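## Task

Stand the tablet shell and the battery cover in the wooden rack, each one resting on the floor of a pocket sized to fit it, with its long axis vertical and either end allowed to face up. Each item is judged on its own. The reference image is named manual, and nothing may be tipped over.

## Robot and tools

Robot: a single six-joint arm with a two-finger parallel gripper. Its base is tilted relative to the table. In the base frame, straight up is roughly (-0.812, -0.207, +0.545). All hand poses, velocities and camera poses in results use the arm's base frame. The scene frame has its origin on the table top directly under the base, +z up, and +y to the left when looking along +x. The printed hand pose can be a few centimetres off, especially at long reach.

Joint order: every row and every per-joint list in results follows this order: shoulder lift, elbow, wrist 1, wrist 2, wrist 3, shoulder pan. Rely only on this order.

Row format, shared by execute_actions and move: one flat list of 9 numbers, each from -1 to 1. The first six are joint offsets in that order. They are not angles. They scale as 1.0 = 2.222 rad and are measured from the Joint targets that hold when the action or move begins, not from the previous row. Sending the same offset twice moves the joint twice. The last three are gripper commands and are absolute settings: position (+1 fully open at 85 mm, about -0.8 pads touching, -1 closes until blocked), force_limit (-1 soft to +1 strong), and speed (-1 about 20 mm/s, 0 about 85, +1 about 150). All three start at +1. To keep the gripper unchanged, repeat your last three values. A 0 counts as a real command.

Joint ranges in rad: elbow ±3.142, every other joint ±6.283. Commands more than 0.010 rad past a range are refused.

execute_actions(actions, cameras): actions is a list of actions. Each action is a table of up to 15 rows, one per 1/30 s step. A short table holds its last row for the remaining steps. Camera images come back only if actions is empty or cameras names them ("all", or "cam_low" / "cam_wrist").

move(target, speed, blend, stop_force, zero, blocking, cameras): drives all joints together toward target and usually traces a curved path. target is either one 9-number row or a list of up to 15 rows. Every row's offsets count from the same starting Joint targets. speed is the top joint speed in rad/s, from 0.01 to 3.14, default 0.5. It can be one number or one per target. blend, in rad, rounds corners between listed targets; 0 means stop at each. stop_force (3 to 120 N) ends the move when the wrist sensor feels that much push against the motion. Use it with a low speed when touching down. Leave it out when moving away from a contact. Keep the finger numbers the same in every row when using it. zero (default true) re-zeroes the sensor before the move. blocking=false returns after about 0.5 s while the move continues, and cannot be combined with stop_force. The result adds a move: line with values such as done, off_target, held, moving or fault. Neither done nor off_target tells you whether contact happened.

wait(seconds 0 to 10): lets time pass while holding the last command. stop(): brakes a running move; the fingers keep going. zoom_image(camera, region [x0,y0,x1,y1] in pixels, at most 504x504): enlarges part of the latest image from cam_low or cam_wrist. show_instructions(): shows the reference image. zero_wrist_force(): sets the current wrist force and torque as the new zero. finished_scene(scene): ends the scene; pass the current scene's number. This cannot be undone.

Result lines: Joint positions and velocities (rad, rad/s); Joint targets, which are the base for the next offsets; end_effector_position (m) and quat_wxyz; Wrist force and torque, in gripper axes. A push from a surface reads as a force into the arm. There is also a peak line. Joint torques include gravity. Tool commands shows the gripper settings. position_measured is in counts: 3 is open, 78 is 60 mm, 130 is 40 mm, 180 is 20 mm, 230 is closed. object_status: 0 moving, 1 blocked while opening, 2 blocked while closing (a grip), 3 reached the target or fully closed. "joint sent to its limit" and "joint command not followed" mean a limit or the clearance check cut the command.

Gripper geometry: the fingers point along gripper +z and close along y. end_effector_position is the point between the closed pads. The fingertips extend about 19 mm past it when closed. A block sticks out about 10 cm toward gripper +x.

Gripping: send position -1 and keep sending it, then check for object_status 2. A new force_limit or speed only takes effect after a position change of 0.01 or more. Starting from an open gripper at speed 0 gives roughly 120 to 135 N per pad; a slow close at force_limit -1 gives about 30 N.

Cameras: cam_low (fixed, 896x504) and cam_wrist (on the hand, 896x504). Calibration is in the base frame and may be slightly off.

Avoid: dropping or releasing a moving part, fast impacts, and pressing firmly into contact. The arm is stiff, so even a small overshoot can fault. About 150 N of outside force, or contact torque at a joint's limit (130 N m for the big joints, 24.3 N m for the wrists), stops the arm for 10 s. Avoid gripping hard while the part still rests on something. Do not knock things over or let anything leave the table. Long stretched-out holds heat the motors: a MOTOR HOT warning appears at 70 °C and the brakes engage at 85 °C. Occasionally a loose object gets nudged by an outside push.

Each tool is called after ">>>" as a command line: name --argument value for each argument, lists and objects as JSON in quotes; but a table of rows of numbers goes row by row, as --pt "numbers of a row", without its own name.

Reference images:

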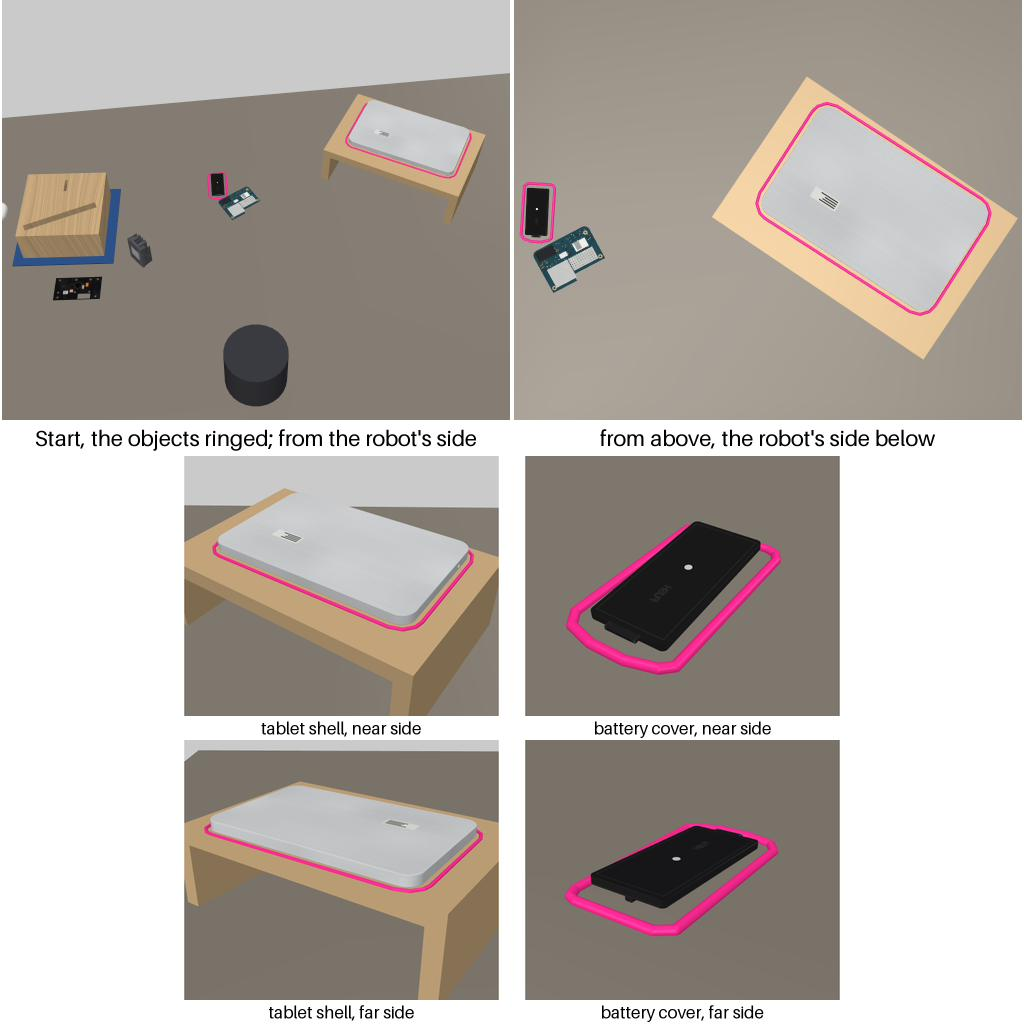

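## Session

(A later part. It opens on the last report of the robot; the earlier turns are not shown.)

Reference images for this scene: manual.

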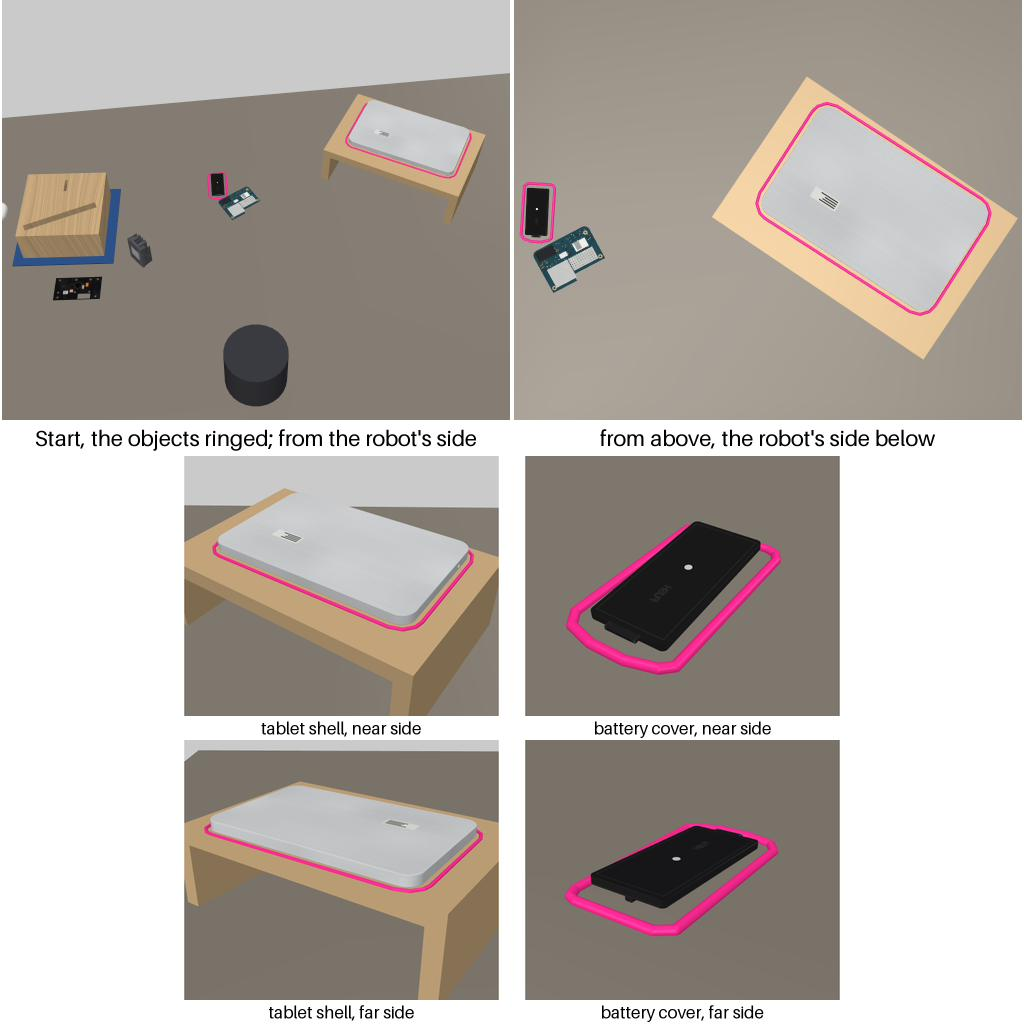

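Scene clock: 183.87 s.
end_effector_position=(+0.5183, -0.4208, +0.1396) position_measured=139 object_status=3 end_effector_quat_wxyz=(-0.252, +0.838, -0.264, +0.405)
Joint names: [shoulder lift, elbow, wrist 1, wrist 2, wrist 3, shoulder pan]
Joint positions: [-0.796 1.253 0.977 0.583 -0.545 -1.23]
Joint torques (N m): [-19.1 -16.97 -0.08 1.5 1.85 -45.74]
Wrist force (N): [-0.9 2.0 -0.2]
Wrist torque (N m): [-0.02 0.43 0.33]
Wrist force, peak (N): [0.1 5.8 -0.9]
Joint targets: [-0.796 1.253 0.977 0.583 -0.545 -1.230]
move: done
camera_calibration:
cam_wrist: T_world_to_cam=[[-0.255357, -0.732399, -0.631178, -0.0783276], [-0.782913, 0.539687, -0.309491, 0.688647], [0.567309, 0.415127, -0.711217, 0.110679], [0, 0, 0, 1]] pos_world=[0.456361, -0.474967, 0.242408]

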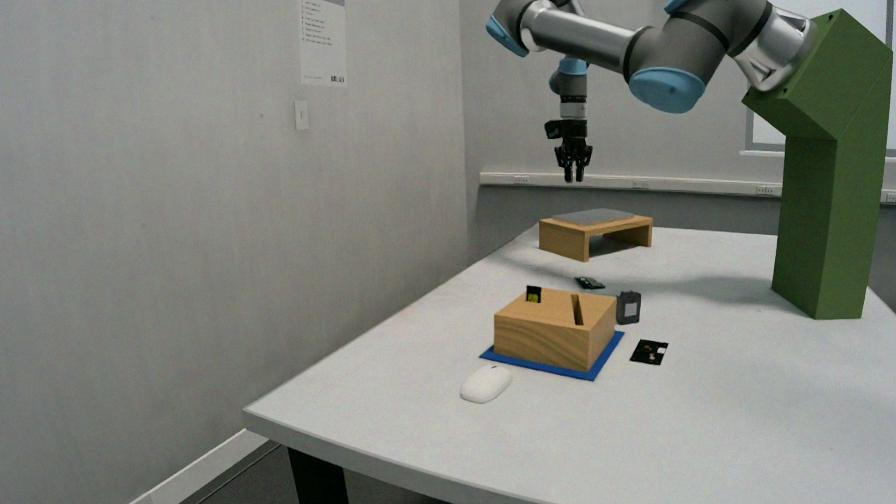

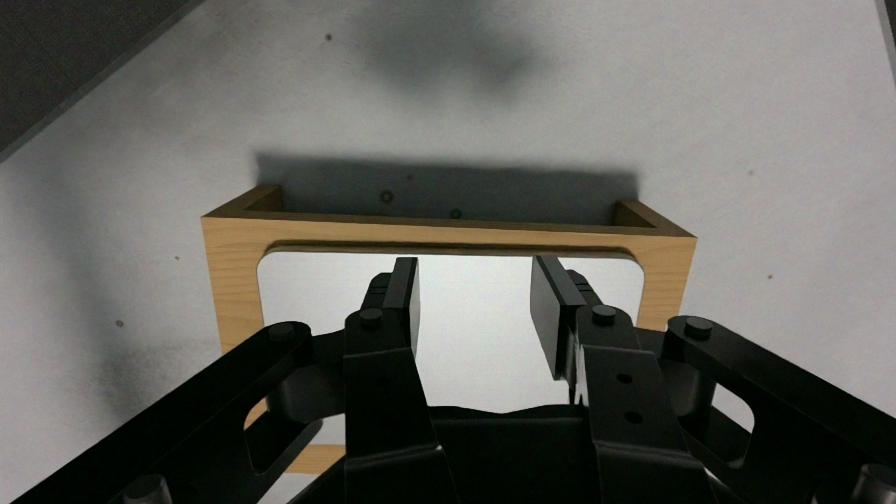

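>>> move --target '[0.0208,-0.0029,-0.0909,0.0112,0.0972,0.0502,1,-0.5,0]' --speed 0.15 --stop_force 8 --cameras '["cam_wrist"]'

Scene clock: 190.60 s.
end_effector_position=(+0.5735, -0.3928, +0.0958) position_measured=3 object_status=3 end_effector_quat_wxyz=(-0.255, +0.836, -0.273, +0.402)
Joint names: [shoulder lift, elbow, wrist 1, wrist 2, wrist 3, shoulder pan]
Joint positions: [-0.75 1.246 0.775 0.608 -0.329 -1.118]
Joint torques (N m): [-43.15 -4.61 2.87 -1.92 0.96 -51.72]
Wrist force (N): [-1.0 2.1 -0.6]
Wrist torque (N m): [0.01 0.44 0.33]
Wrist force, peak (N): [-1.0 2.3 -1.1]
Joint targets: [-0.750 1.246 0.775 0.608 -0.329 -1.118]
move: done
camera_calibration:
cam_wrist: T_world_to_cam=[[-0.267001, -0.718864, -0.64183, -0.0583266], [-0.777681, 0.554057, -0.297041, 0.704653], [0.569142, 0.419828, -0.706981, 0.0369223], [0, 0, 0, 1]] pos_world=[0.511408, -0.447848, 0.197978]
Images, in order (width x height): cam_wrist 896x504.

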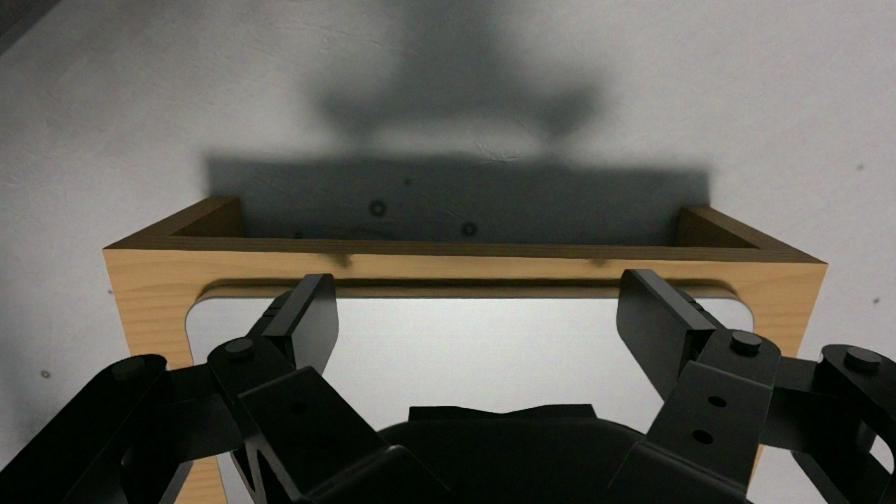

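>>> zoom_image --camera "cam_wrist" --region '[160, 230, 420, 380]'

>>> zoom_image --camera "cam_wrist" --region '[560, 230, 840, 380]'

Scaled by 1.938.

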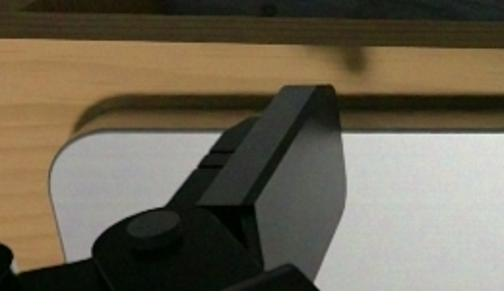

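Scaled by 1.800.

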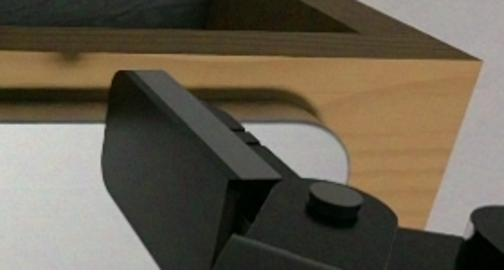

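>>> move --target '[0.01251,-0.0122,-0.02223,0.00522,0.02682,0.01629,1,-0.5,0]' --speed 0.08 --stop_force 5 --cameras '["cam_wrist"]'

Scene clock: 196.60 s.
end_effector_position=(+0.5877, -0.3892, +0.0862) position_measured=3 object_status=3 end_effector_quat_wxyz=(-0.255, +0.836, -0.273, +0.402)
Joint names: [shoulder lift, elbow, wrist 1, wrist 2, wrist 3, shoulder pan]
Joint positions: [-0.73 1.227 0.741 0.616 -0.287 -1.093]
Joint torques (N m): [-40.88 2.4 3.27 -1.81 1.41 -50.52]
Wrist force (N): [0.2 1.8 -6.1]
Wrist torque (N m): [0.31 0.32 0.37]
Wrist force, peak (N): [-8.2 4.5 -73.4]
Joint targets: [-0.730 1.227 0.741 0.616 -0.287 -1.093]
move: contact; the wrist 3 is farthest, 0.018 rad from its target
camera_calibration:
cam_wrist: T_world_to_cam=[[-0.267184, -0.718884, -0.641731, -0.05804], [-0.777777, 0.554039, -0.296823, 0.710852], [0.568925, 0.419817, -0.707162, 0.0206857], [0, 0, 0, 1]] pos_world=[0.525608, -0.444248, 0.188379]
Images, in order (width x height): cam_wrist 896x504.

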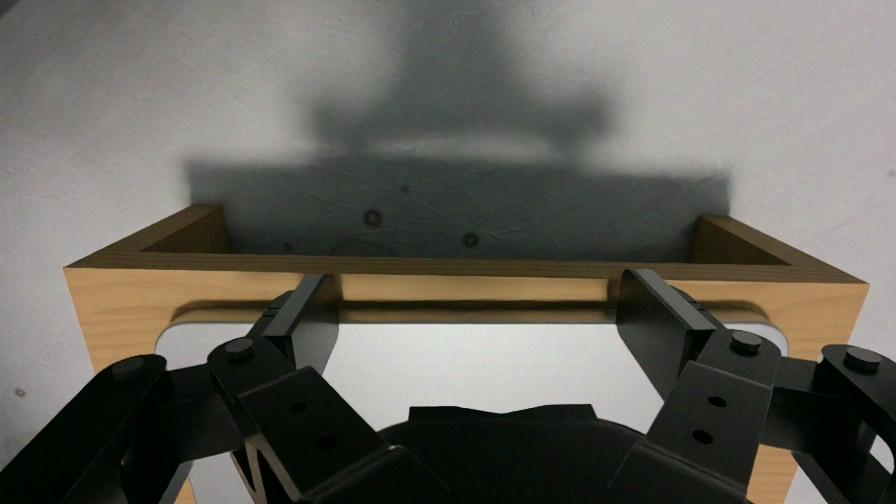

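>>> move --pt "-0.0015 0.0014 0.0027 -0.0006 -0.0032 -0.002 1 -0.5 0" --pt "0.0009 -0.0059 0.0071 -0.0005 -0.0024 -0.0015 1 -0.5 0" --speed 0.03

>>> move --target '[0.006,-0.0059,-0.0107,0.0025,0.0129,0.0078,1,-0.5,0]' --speed 0.018 --stop_force 4 --cameras '["cam_wrist"]'

>>> zoom_image --camera "cam_wrist" --region '[160, 230, 420, 380]'

>>> zoom_image --camera "cam_wrist" --region '[560, 230, 840, 380]'

Scene clock: 201.17 s.
end_effector_position=(+0.5874, -0.3927, +0.0899) position_measured=3 object_status=3 end_effector_quat_wxyz=(-0.255, +0.836, -0.273, +0.402)
Joint names: [shoulder lift, elbow, wrist 1, wrist 2, wrist 3, shoulder pan]
Joint positions: [-0.728 1.214 0.757 0.615 -0.293 -1.096]
Joint torques (N m): [-26.64 0.69 1.77 1.87 1.65 -32.66]
Wrist force (N): [-0.7 2.5 -0.2]
Wrist torque (N m): [0.07 0.38 0.15]
Wrist force, peak (N): [0.1 2.0 -6.1]
Joint targets: [-0.728 1.214 0.756 0.615 -0.293 -1.096]
move: done

Scene clock: 203.37 s.
end_effector_position=(+0.5973, -0.3900, +0.0833) position_measured=3 object_status=3 end_effector_quat_wxyz=(-0.255, +0.836, -0.273, +0.402)
Joint names: [shoulder lift, elbow, wrist 1, wrist 2, wrist 3, shoulder pan]
Joint positions: [-0.715 1.201 0.733 0.621 -0.264 -1.079]
Joint torques (N m): [-35.07 -3.02 3.31 0.59 -1.25 -50.09]
Wrist force (N): [-1.0 2.4 -0.4]
Wrist torque (N m): [0.04 0.44 0.16]
Wrist force, peak (N): [-0.8 2.8 -0.5]
Joint targets: [-0.715 1.201 0.733 0.621 -0.264 -1.079]
move: done
camera_calibration:
cam_wrist: T_world_to_cam=[[-0.267122, -0.718644, -0.642026, -0.0578092], [-0.77758, 0.554274, -0.296899, 0.717837], [0.569223, 0.419918, -0.706862, 0.013396], [0, 0, 0, 1]] pos_world=[0.535108, -0.445048, 0.185479]
Images, in order (width x height): cam_wrist 896x504.

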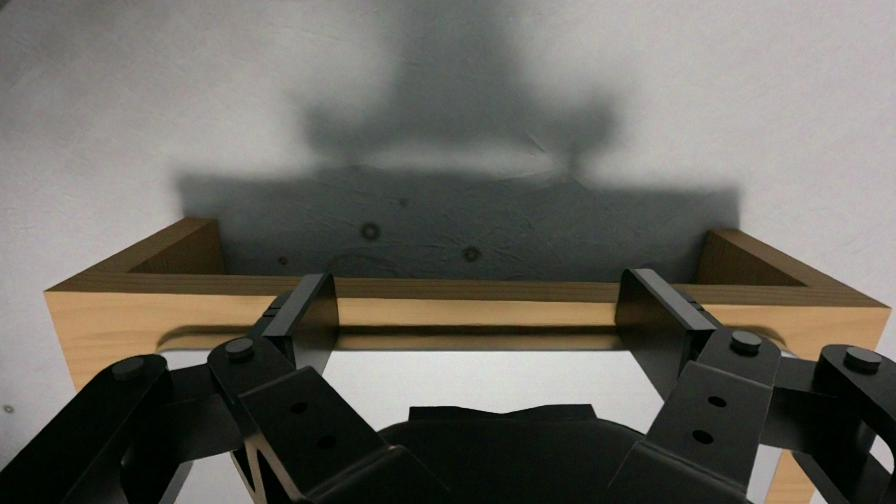

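Scaled by 1.938.

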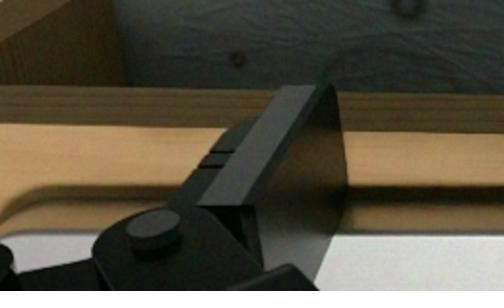

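Scaled by 1.800.

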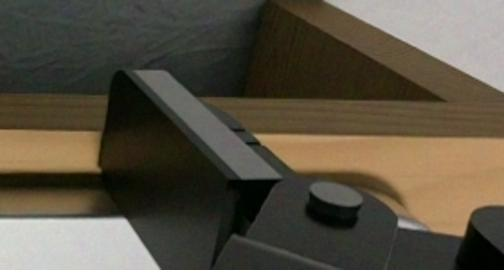

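>>> move --pt "-0.0009 0.0008 0.0023 -0.0008 -0.0027 -0.0016 1 -0.5 0" --pt "-0.0172 0.0560 -0.0312 -0.0021 -0.0094 -0.0057 1 -0.5 0" --pt "-0.0297 0.1061 -0.0630 -0.0035 -0.0165 -0.0101 1 -0.5 0" --speed '[0.03,0.05,0.07]' --stop_force 12 --cameras '["all"]'

Scene clock: 212.17 s.
end_effector_position=(+0.5619, -0.3487, +0.0509) position_measured=3 object_status=3 end_effector_quat_wxyz=(-0.256, +0.836, -0.273, +0.402)
Joint names: [shoulder lift, elbow, wrist 1, wrist 2, wrist 3, shoulder pan]
Joint positions: [-0.781 1.437 0.593 0.613 -0.301 -1.102]
Joint torques (N m): [-17.75 -13.82 3.82 -1.3 1.16 -37.66]
Wrist force (N): [-0.6 2.7 -0.3]
Wrist torque (N m): [0.10 0.39 0.32]
Wrist force, peak (N): [-0.8 3.0 -0.5]
Joint targets: [-0.781 1.437 0.593 0.613 -0.301 -1.102]
move: done
camera_calibration:
cam_wrist: T_world_to_cam=[[-0.266875, -0.718648, -0.642123, -0.0585623], [-0.777456, 0.554279, -0.297214, 0.657757], [0.569508, 0.419904, -0.706641, -0.00695175], [0, 0, 0, 1]] pos_world=[0.499708, -0.403748, 0.152978]

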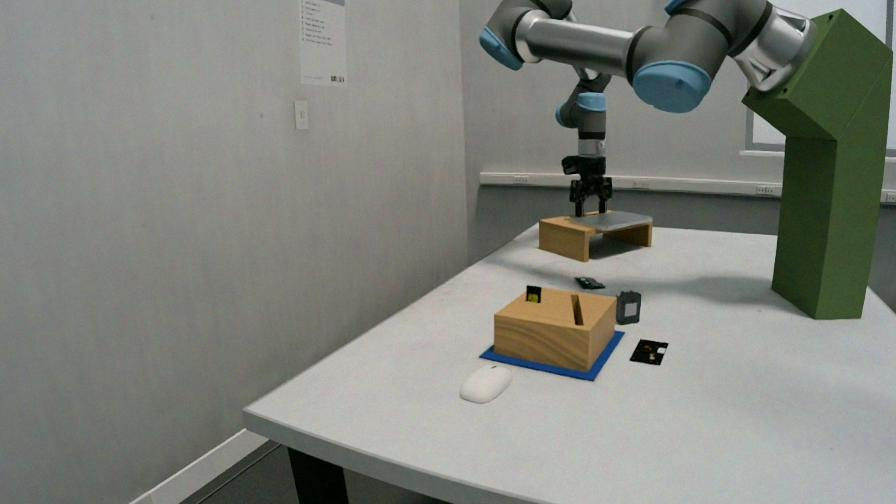

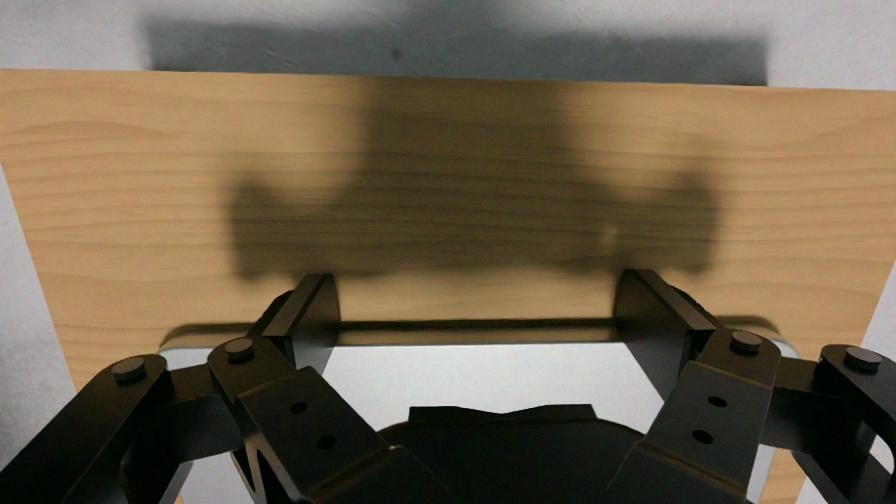

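>>> zoom_image --camera "cam_low" --region '[520, 170, 670, 270]'

Scaled by 3.360.

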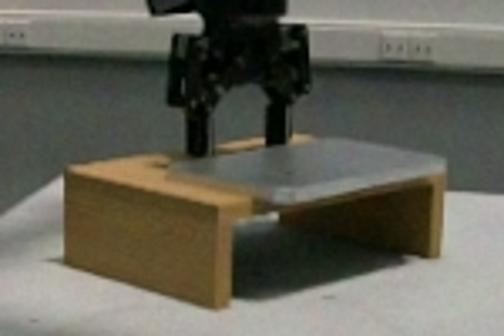

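>>> move --pt "-0.0522 0.0465 0.1379 -0.0159 -0.1592 -0.0901 1 -0.5 0" --pt "-0.4012 0.4156 -0.4619 0.2203 0.0323 0.0131 1 -0.5 0" --speed '[0.25,0.7]' --blend '[0.05,0]' --cameras '["all"]'

Scene clock: 231.83 s.
end_effector_position=(+0.4374, -0.2821, +0.1823) position_measured=3 object_status=3 end_effector_quat_wxyz=(+0.214, +0.760, -0.185, +0.585)
Joint names: [shoulder lift, elbow, wrist 1, wrist 2, wrist 3, shoulder pan]
Joint positions: [-1.673 2.36 -0.433 1.102 -0.229 -1.072]
Joint torques (N m): [-13.07 -4.46 -1.79 0.04 -0.99 -20.22]
Wrist force (N): [0.5 2.7 -1.0]
Wrist torque (N m): [0.41 0.13 0.27]
Wrist force, peak (N): [0.0 3.2 -1.1]
Joint targets: [-1.673 2.360 -0.434 1.103 -0.229 -1.072]
move: done
camera_calibration:
cam_wrist: T_world_to_cam=[[-0.546443, -0.830746, 0.106118, -0.00527311], [-0.512066, 0.231151, -0.827259, 0.452535], [0.662713, -0.506389, -0.551708, -0.20143], [0, 0, 0, 1]] pos_world=[0.362337, -0.210987, 0.263793]

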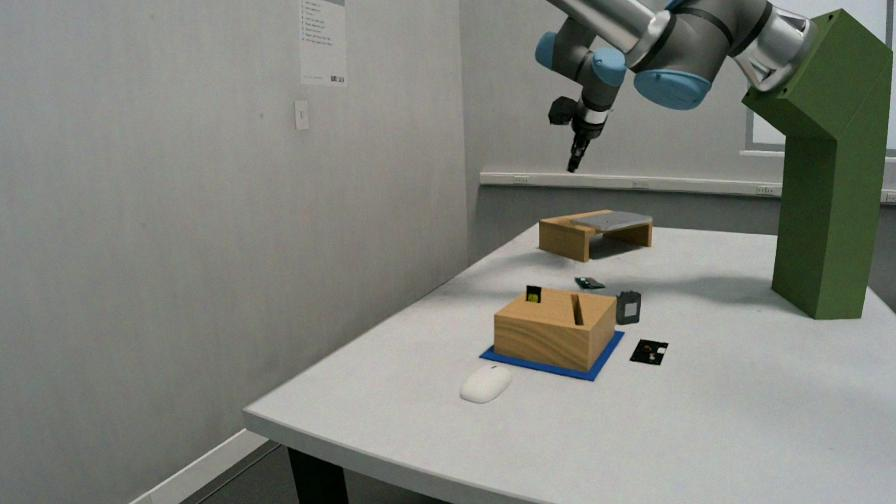

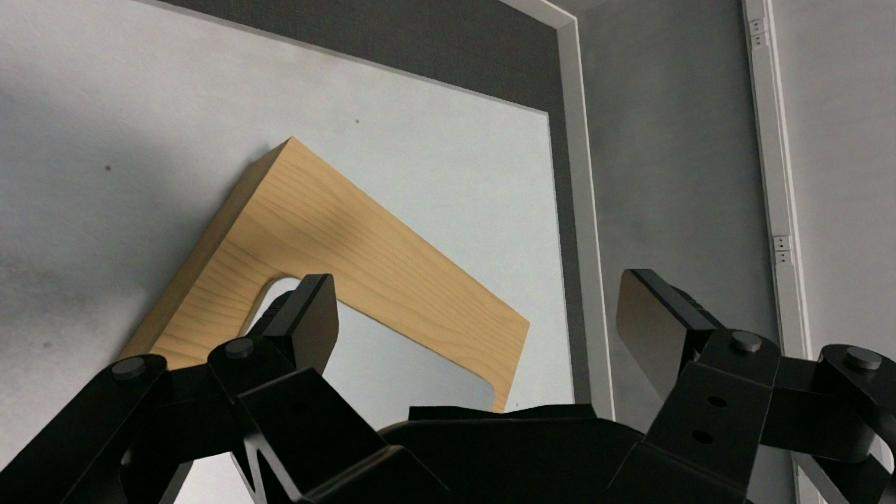

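>>> move --pt "0.2886 0.0671 -0.8093 0.5174 -0.4529 0.4557 0.2 -0.5 -0.5" --pt "0.5089 0 -0.9232 0.4522 -0.3847 0.3699 0.2 -0.5 -0.5" --speed '[0.8,0.4]' --blend '[0.1,0]' --cameras '["all"]'

Scene clock: 236.93 s.
end_effector_position=(+0.4881, -0.1229, +0.0597) position_measured=104 object_status=3 end_effector_quat_wxyz=(+0.628, +0.482, -0.048, +0.610)
Joint names: [shoulder lift, elbow, wrist 1, wrist 2, wrist 3, shoulder pan]
Joint positions: [-0.542 2.36 -2.485 2.107 -1.084 -0.251]
Joint torques (N m): [-15.91 25.37 0.47 2.93 -1.44 3.21]
Wrist force (N): [1.4 2.1 -0.7]
Wrist torque (N m): [0.73 0.06 0.28]
Wrist force, peak (N): [2.7 2.5 -1.8]
Joint targets: [-0.542 2.360 -2.485 2.107 -1.084 -0.251]
move: done
camera_calibration:
cam_wrist: T_world_to_cam=[[-0.821029, -0.202245, 0.533862, 0.353441], [-0.41281, -0.435619, -0.79989, 0.20829], [0.394334, -0.877116, 0.274167, -0.185959], [0, 0, 0, 1]] pos_world=[0.4495, -0.00089141, 0.0289043]

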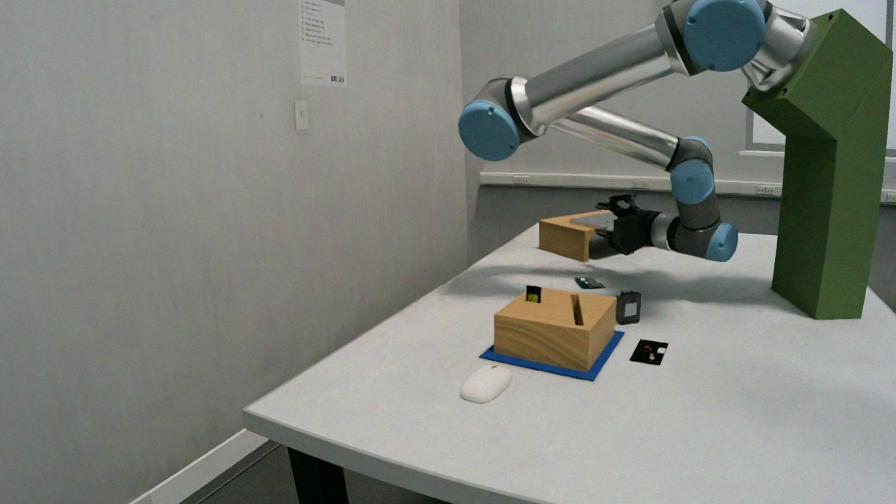

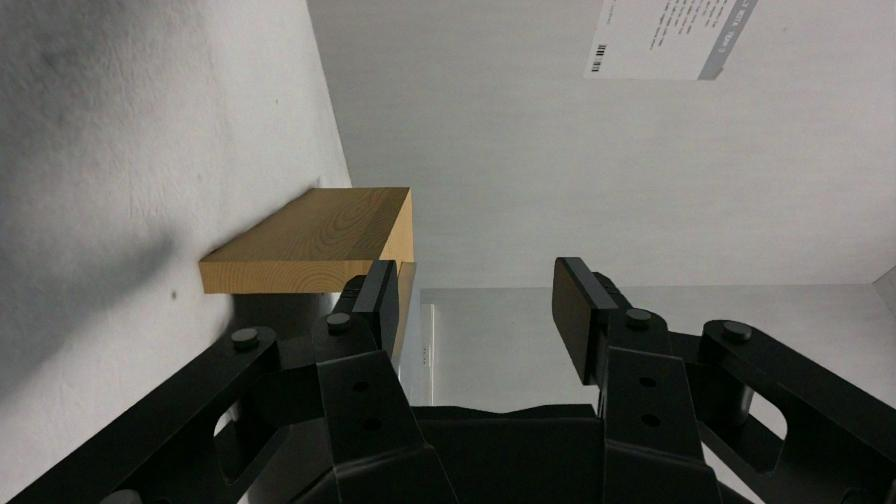

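>>> move --target '[0.1467,-0.0768,-0.0344,-0.1117,0.0885,-0.1376,0.2,-0.5,-0.5]' --speed 0.25 --stop_force 10 --cameras '["all"]'

Scene clock: 241.43 s.
end_effector_position=(+0.4749, -0.2243, -0.0536) position_measured=104 object_status=3 end_effector_quat_wxyz=(+0.627, +0.481, -0.048, +0.610)
Joint names: [shoulder lift, elbow, wrist 1, wrist 2, wrist 3, shoulder pan]
Joint positions: [-0.216 2.189 -2.561 1.859 -0.887 -0.556]
Joint torques (N m): [-18.22 23.26 1.16 0.68 -0.11 -15.82]
Wrist force (N): [1.2 1.9 -0.7]
Wrist torque (N m): [0.68 0.07 0.32]
Wrist force, peak (N): [2.9 2.7 -0.8]
Joint targets: [-0.216 2.189 -2.561 1.859 -0.887 -0.556]
move: done
camera_calibration:
cam_wrist: T_world_to_cam=[[-0.821406, -0.202993, 0.532997, 0.38252], [-0.411884, -0.435298, -0.800542, 0.0675771], [0.394517, -0.877103, 0.273947, -0.238687], [0, 0, 0, 1]] pos_world=[0.436204, -0.102288, -0.0843959]

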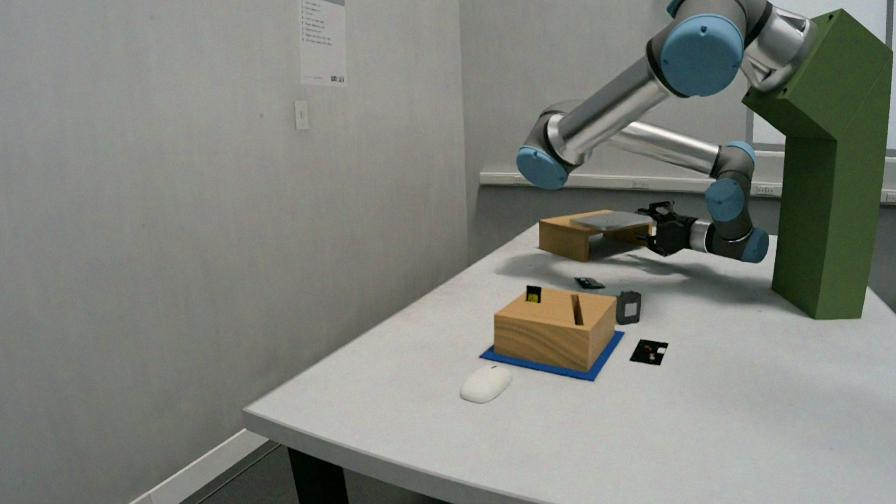

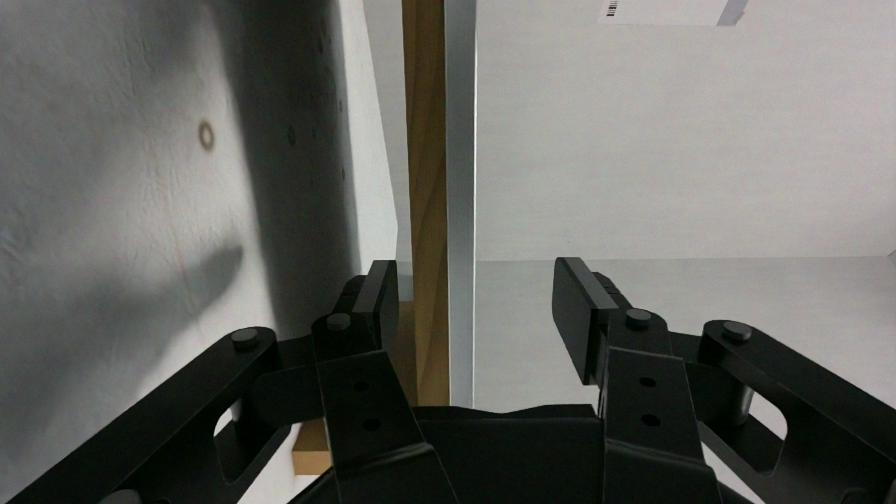

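>>> move --target '[-0.0405,-0.0104,0.0531,-0.0117,0.0081,-0.0141,0.2,-0.5,-0.5]' --speed 0.05 --stop_force 5 --cameras '["all"]'

>>> zoom_image --camera "cam_low" --region '[570, 180, 690, 270]'

Scene clock: 250.20 s.
end_effector_position=(+0.4992, -0.2524, -0.0320) position_measured=104 object_status=3 end_effector_quat_wxyz=(+0.627, +0.481, -0.048, +0.610)
Joint names: [shoulder lift, elbow, wrist 1, wrist 2, wrist 3, shoulder pan]
Joint positions: [-0.306 2.166 -2.443 1.833 -0.869 -0.588]
Joint torques (N m): [-5.77 22.79 -3.69 3.61 -0.83 -8.59]
Wrist force (N): [1.1 2.1 -0.8]
Wrist torque (N m): [0.71 0.09 0.15]
Wrist force, peak (N): [1.4 2.4 -0.6]
Joint targets: [-0.306 2.166 -2.443 1.833 -0.869 -0.588]
move: done
camera_calibration:
cam_wrist: T_world_to_cam=[[-0.821427, -0.203084, 0.53293, 0.385257], [-0.411832, -0.435206, -0.800619, 0.0826294], [0.394527, -0.877128, 0.273853, -0.278851], [0, 0, 0, 1]] pos_world=[0.460504, -0.130388, -0.062796]

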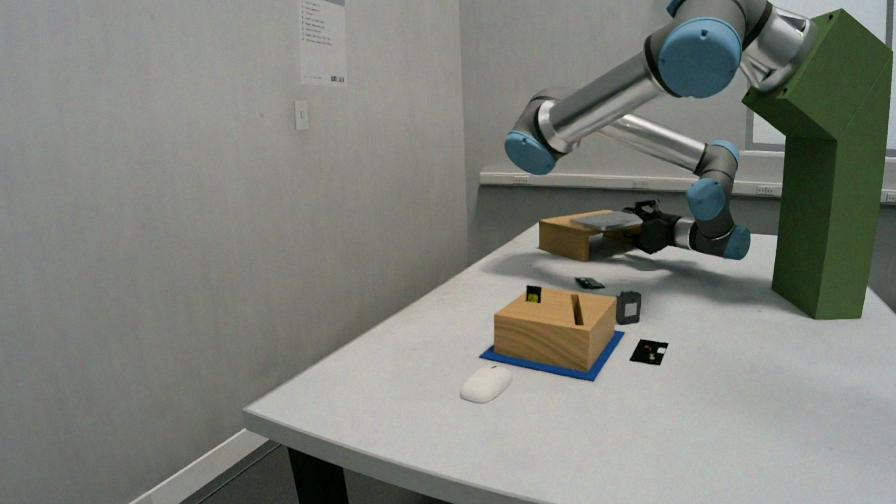

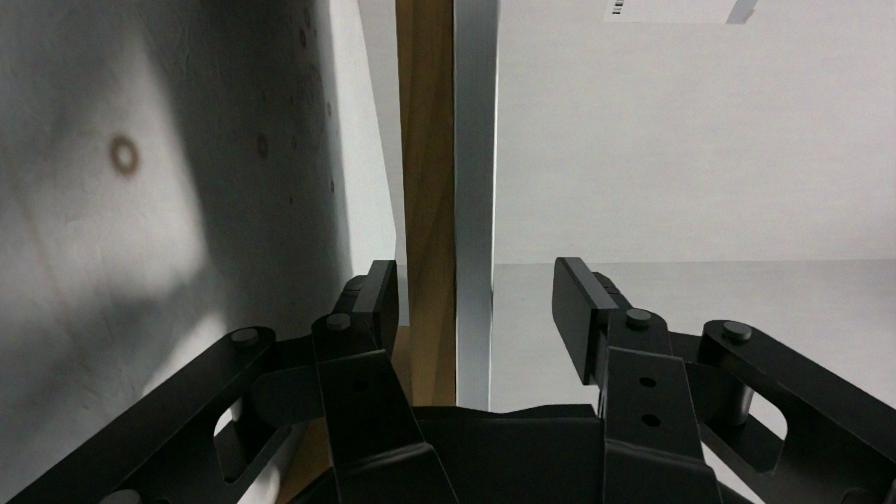

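Scaled by 4.200.

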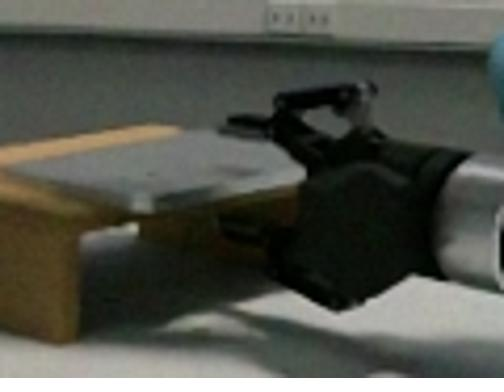

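>>> move --pt "-0.0038 -0.0007 0.0048 -0.0012 0.0008 -0.0015 0.2 -0.5 -0.5" --pt "-0.0038 -0.0007 0.0048 -0.0012 0.0008 -0.0015 -1 -0.5 -1" --speed 0.03 --cameras '["cam_wrist"]'

>>> wait --seconds 0.3

Scene clock: 252.93 s.
end_effector_position=(+0.5011, -0.2550, -0.0299) position_measured=130 object_status=0 end_effector_quat_wxyz=(+0.627, +0.482, -0.048, +0.610)
Joint names: [shoulder lift, elbow, wrist 1, wrist 2, wrist 3, shoulder pan]
Joint positions: [-0.314 2.165 -2.432 1.83 -0.867 -0.591]
Joint torques (N m): [-25.49 12.03 -14.31 14.58 -0.55 -32.68]
Wrist force (N): [-3.9 -63.0 1.1]
Wrist torque (N m): [1.25 0.10 0.10]
Wrist force, peak (N): [-4.1 -63.0 0.9]
Joint targets: [-0.314 2.165 -2.433 1.830 -0.867 -0.591]
move: done
camera_calibration:
cam_wrist: T_world_to_cam=[[-0.821063, -0.203295, 0.53341, 0.385001], [-0.412271, -0.435129, -0.800434, 0.0841849], [0.394826, -0.877117, 0.273456, -0.282616], [0, 0, 0, 1]] pos_world=[0.462401, -0.132987, -0.0606961]
Images, in order (width x height): cam_wrist 896x504.

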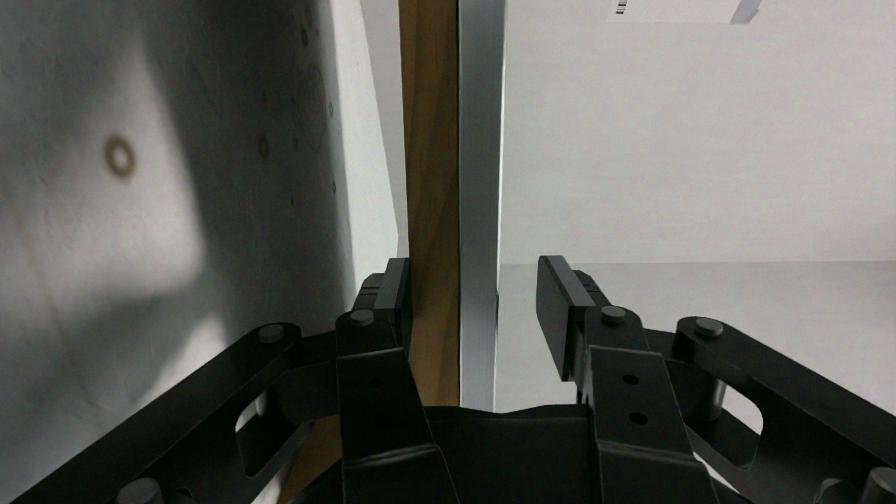

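Scene clock: 253.23 s.
end_effector_position=(+0.5011, -0.2550, -0.0299) position_measured=130 object_status=2 end_effector_quat_wxyz=(+0.627, +0.482, -0.048, +0.610)
Joint names: [shoulder lift, elbow, wrist 1, wrist 2, wrist 3, shoulder pan]
Joint positions: [-0.314 2.165 -2.432 1.83 -0.867 -0.591]
Joint torques (N m): [-35.1 14.1 -14.46 15.21 -0.89 -39.14]
Wrist force (N): [-2.1 -64.1 1.1]
Wrist torque (N m): [1.29 0.08 0.13]
Wrist force, peak (N): [-2.2 -64.3 1.1]
Joint targets: [-0.314 2.165 -2.433 1.830 -0.867 -0.591]
Tool commands: gripper/position=-1.0 gripper/force_limit=-0.5 gripper/speed=-1.0
wait: 0.30 s; at rest by 0.17 s

>>> execute_actions --actions '[[[0,0,0,0,0,0,0.2,-0.5,-0.5]]]' --cameras '["cam_wrist"]'

Scene clock: 254.33 s.
end_effector_position=(+0.5010, -0.2551, -0.0297) position_measured=104 object_status=3 end_effector_quat_wxyz=(+0.627, +0.482, -0.048, +0.610)
Joint names: [shoulder lift, elbow, wrist 1, wrist 2, wrist 3, shoulder pan]
Joint positions: [-0.314 2.165 -2.433 1.83 -0.867 -0.591]
Joint torques (N m): [-8.17 22.31 0.94 -0.64 -0.67 -8.92]
Wrist force (N): [3.2 1.5 -0.7]
Wrist torque (N m): [0.62 -0.23 0.16]
Wrist force, peak (N): [-2.0 -64.5 1.1]
Joint targets: [-0.314 2.165 -2.433 1.830 -0.867 -0.591]
Step readings (joint positions):
0: [-0.314 2.165 -2.432 1.830 -0.867 -0.591]
1: [-0.314 2.165 -2.432 1.830 -0.867 -0.591]
2: [-0.314 2.165 -2.432 1.831 -0.867 -0.591]
4: [-0.314 2.165 -2.433 1.831 -0.867 -0.591]
8: [-0.314 2.165 -2.433 1.831 -0.867 -0.591]
15: [-0.314 2.165 -2.433 1.830 -0.867 -0.591]
camera_calibration:
cam_wrist: T_world_to_cam=[[-0.821441, -0.20286, 0.532994, 0.385083], [-0.411999, -0.435126, -0.800576, 0.0841682], [0.394324, -0.877219, 0.273852, -0.282517], [0, 0, 0, 1]] pos_world=[0.462404, -0.133088, -0.060496]
Images, in order (width x height): cam_wrist 896x504.

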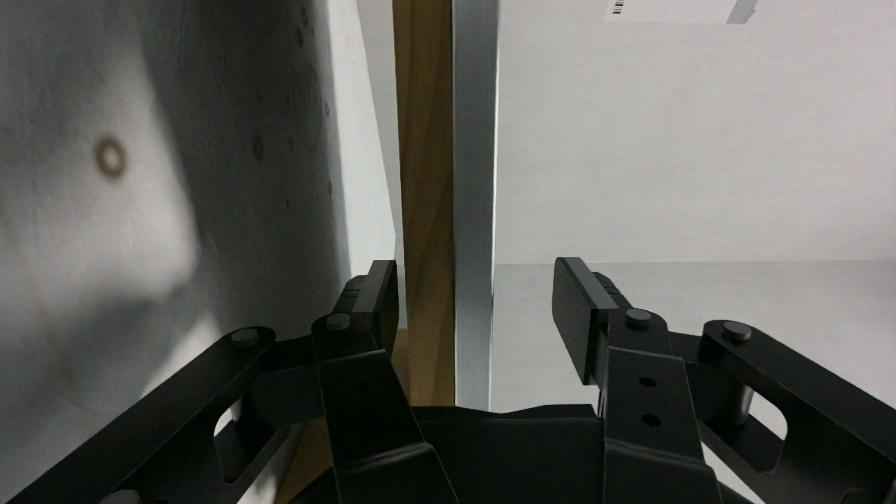

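>>> zoom_image --camera "cam_wrist" --region '[380, 200, 520, 420]'

Scaled by 2.291.

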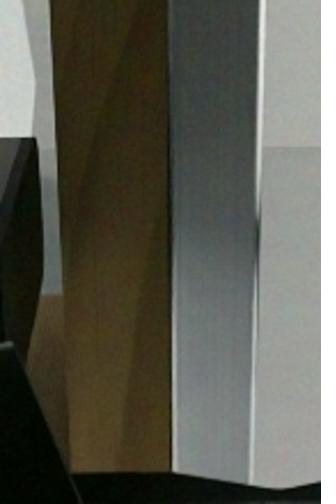

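>>> execute_actions --actions '[]'

>>> zoom_image --camera "cam_low" --region '[530, 200, 600, 270]'

>>> zoom_image --camera "cam_low" --region '[595, 190, 665, 260]'

Scene clock: 257.87 s.
end_effector_position=(+0.5010, -0.2551, -0.0298) position_measured=104 object_status=3 end_effector_quat_wxyz=(+0.627, +0.482, -0.048, +0.610)
Joint names: [shoulder lift, elbow, wrist 1, wrist 2, wrist 3, shoulder pan]
Joint positions: [-0.314 2.165 -2.433 1.83 -0.867 -0.591]
Joint velocities: within noise
Joint torques (N m): [-7.2 21.84 0.97 -0.59 -0.72 -7.44]
Motor temperatures (°C): [34 30 36 44 37 35]
Wrist force (N): [3.3 1.4 -1.0]
Wrist torque (N m): [0.60 -0.25 0.15]
Wrist force, peak (N): [3.5 1.5 -1.1]
Joint targets: [-0.314 2.165 -2.433 1.830 -0.867 -0.591]
Tool commands: gripper/position=+0.2 gripper/force_limit=-0.5 gripper/speed=-0.5
camera_calibration:
cam_wrist: T_world_to_cam=[[-0.821354, -0.202943, 0.533097, 0.385038], [-0.412081, -0.43511, -0.800542, 0.0842103], [0.39442, -0.877208, 0.27375, -0.282566], [0, 0, 0, 1]] pos_world=[0.462403, -0.133088, -0.060496]

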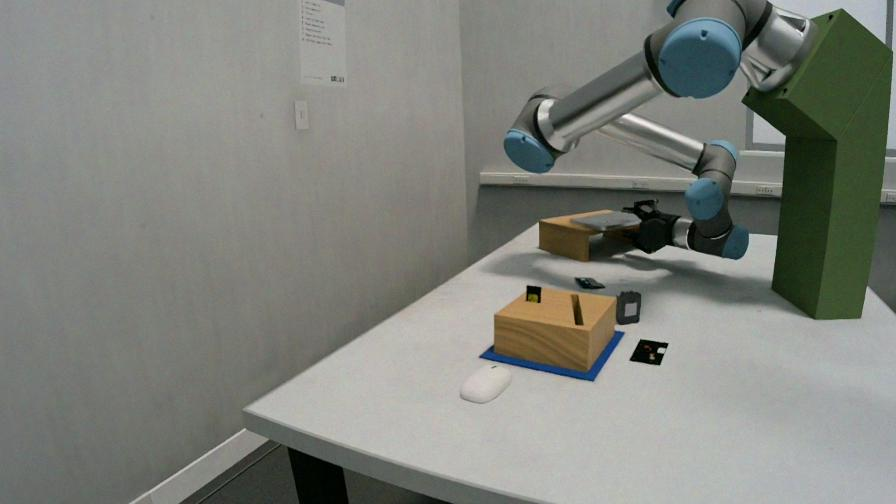

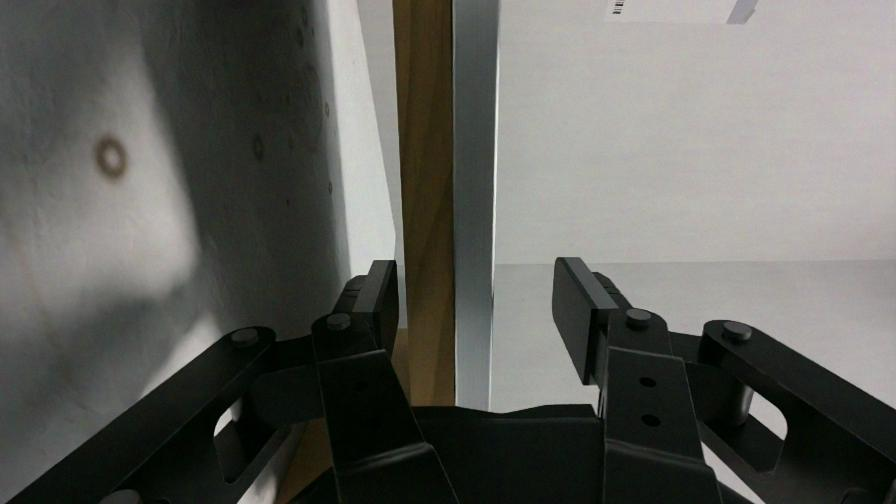

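Scaled by 7.200.

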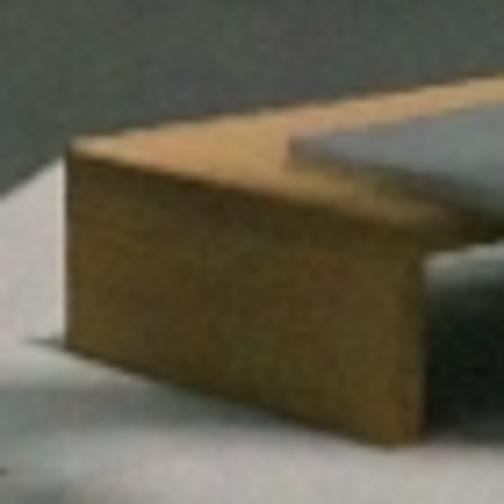

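Scaled by 7.200.

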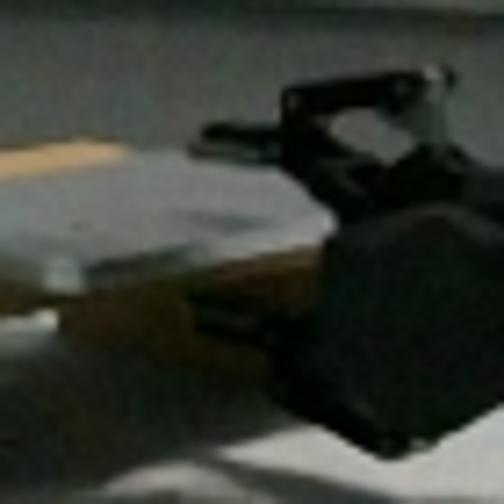

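>>> move --target '[0.0441,0.0109,-0.0578,0.0130,-0.0091,0.0154,0.2,-0.5,-0.5]' --speed 0.1 --cameras '["all"]'

Scene clock: 264.10 s.
end_effector_position=(+0.4749, -0.2246, -0.0535) position_measured=104 object_status=3 end_effector_quat_wxyz=(+0.628, +0.481, -0.048, +0.610) end_effector_velocity=(+0.000, -0.001, +0.000) end_effector_angular_velocity=(+0.001, +0.002, -0.001)
Joint names: [shoulder lift, elbow, wrist 1, wrist 2, wrist 3, shoulder pan]
Joint positions: [-0.216 2.189 -2.561 1.86 -0.888 -0.556]
Joint velocities: [-0.003 0 0.005 0 0 -0.001]
Joint torques (N m): [-25.96 8.68 1.21 0.5 0.46 -24.29]
Wrist force (N): [3.3 1.4 -0.6]
Wrist torque (N m): [0.60 -0.25 0.32]
Wrist force, peak (N): [3.4 1.8 -1.0]
Joint targets: [-0.216 2.189 -2.561 1.859 -0.887 -0.557]
move: done
camera_calibration:
cam_wrist: T_world_to_cam=[[-0.82163, -0.202227, 0.532942, 0.382713], [-0.412098, -0.435222, -0.800473, 0.0675944], [0.393825, -0.877318, 0.274254, -0.238686], [0, 0, 0, 1]] pos_world=[0.436304, -0.10259, -0.0843958]

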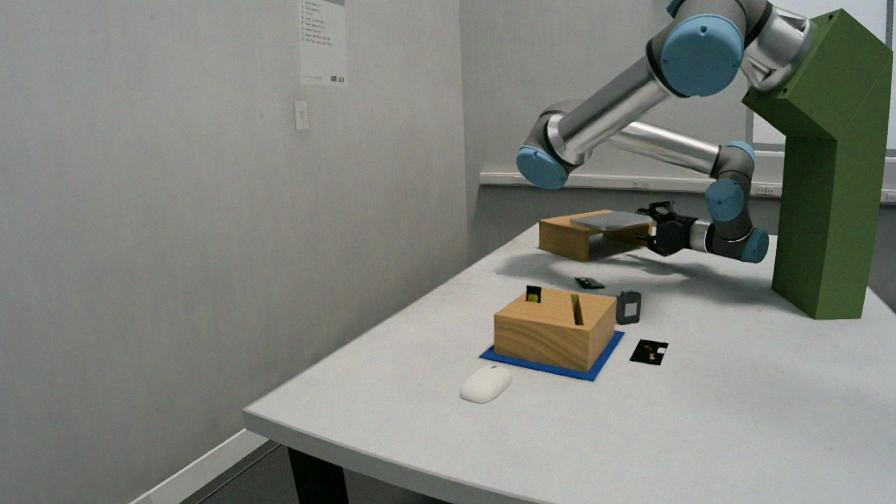

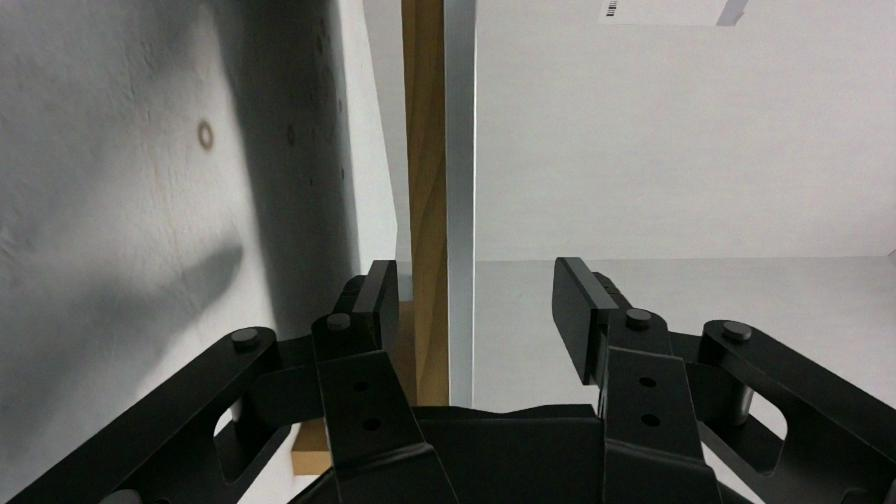

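>>> zoom_image --camera "cam_low" --region '[530, 190, 670, 270]'

>>> zoom_image --camera "cam_wrist" --region '[360, 240, 560, 440]'

Scaled by 3.600.

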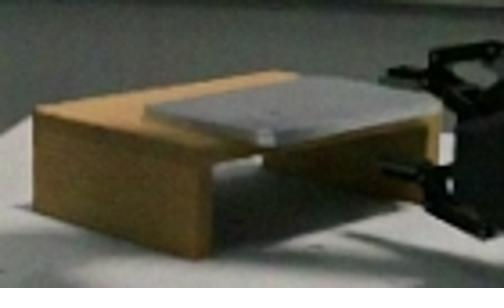

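Scaled by 2.520.

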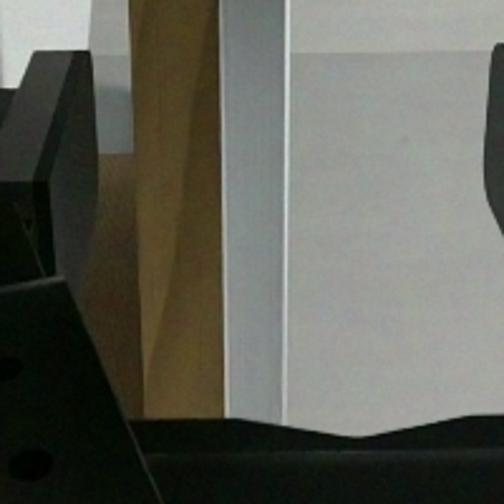

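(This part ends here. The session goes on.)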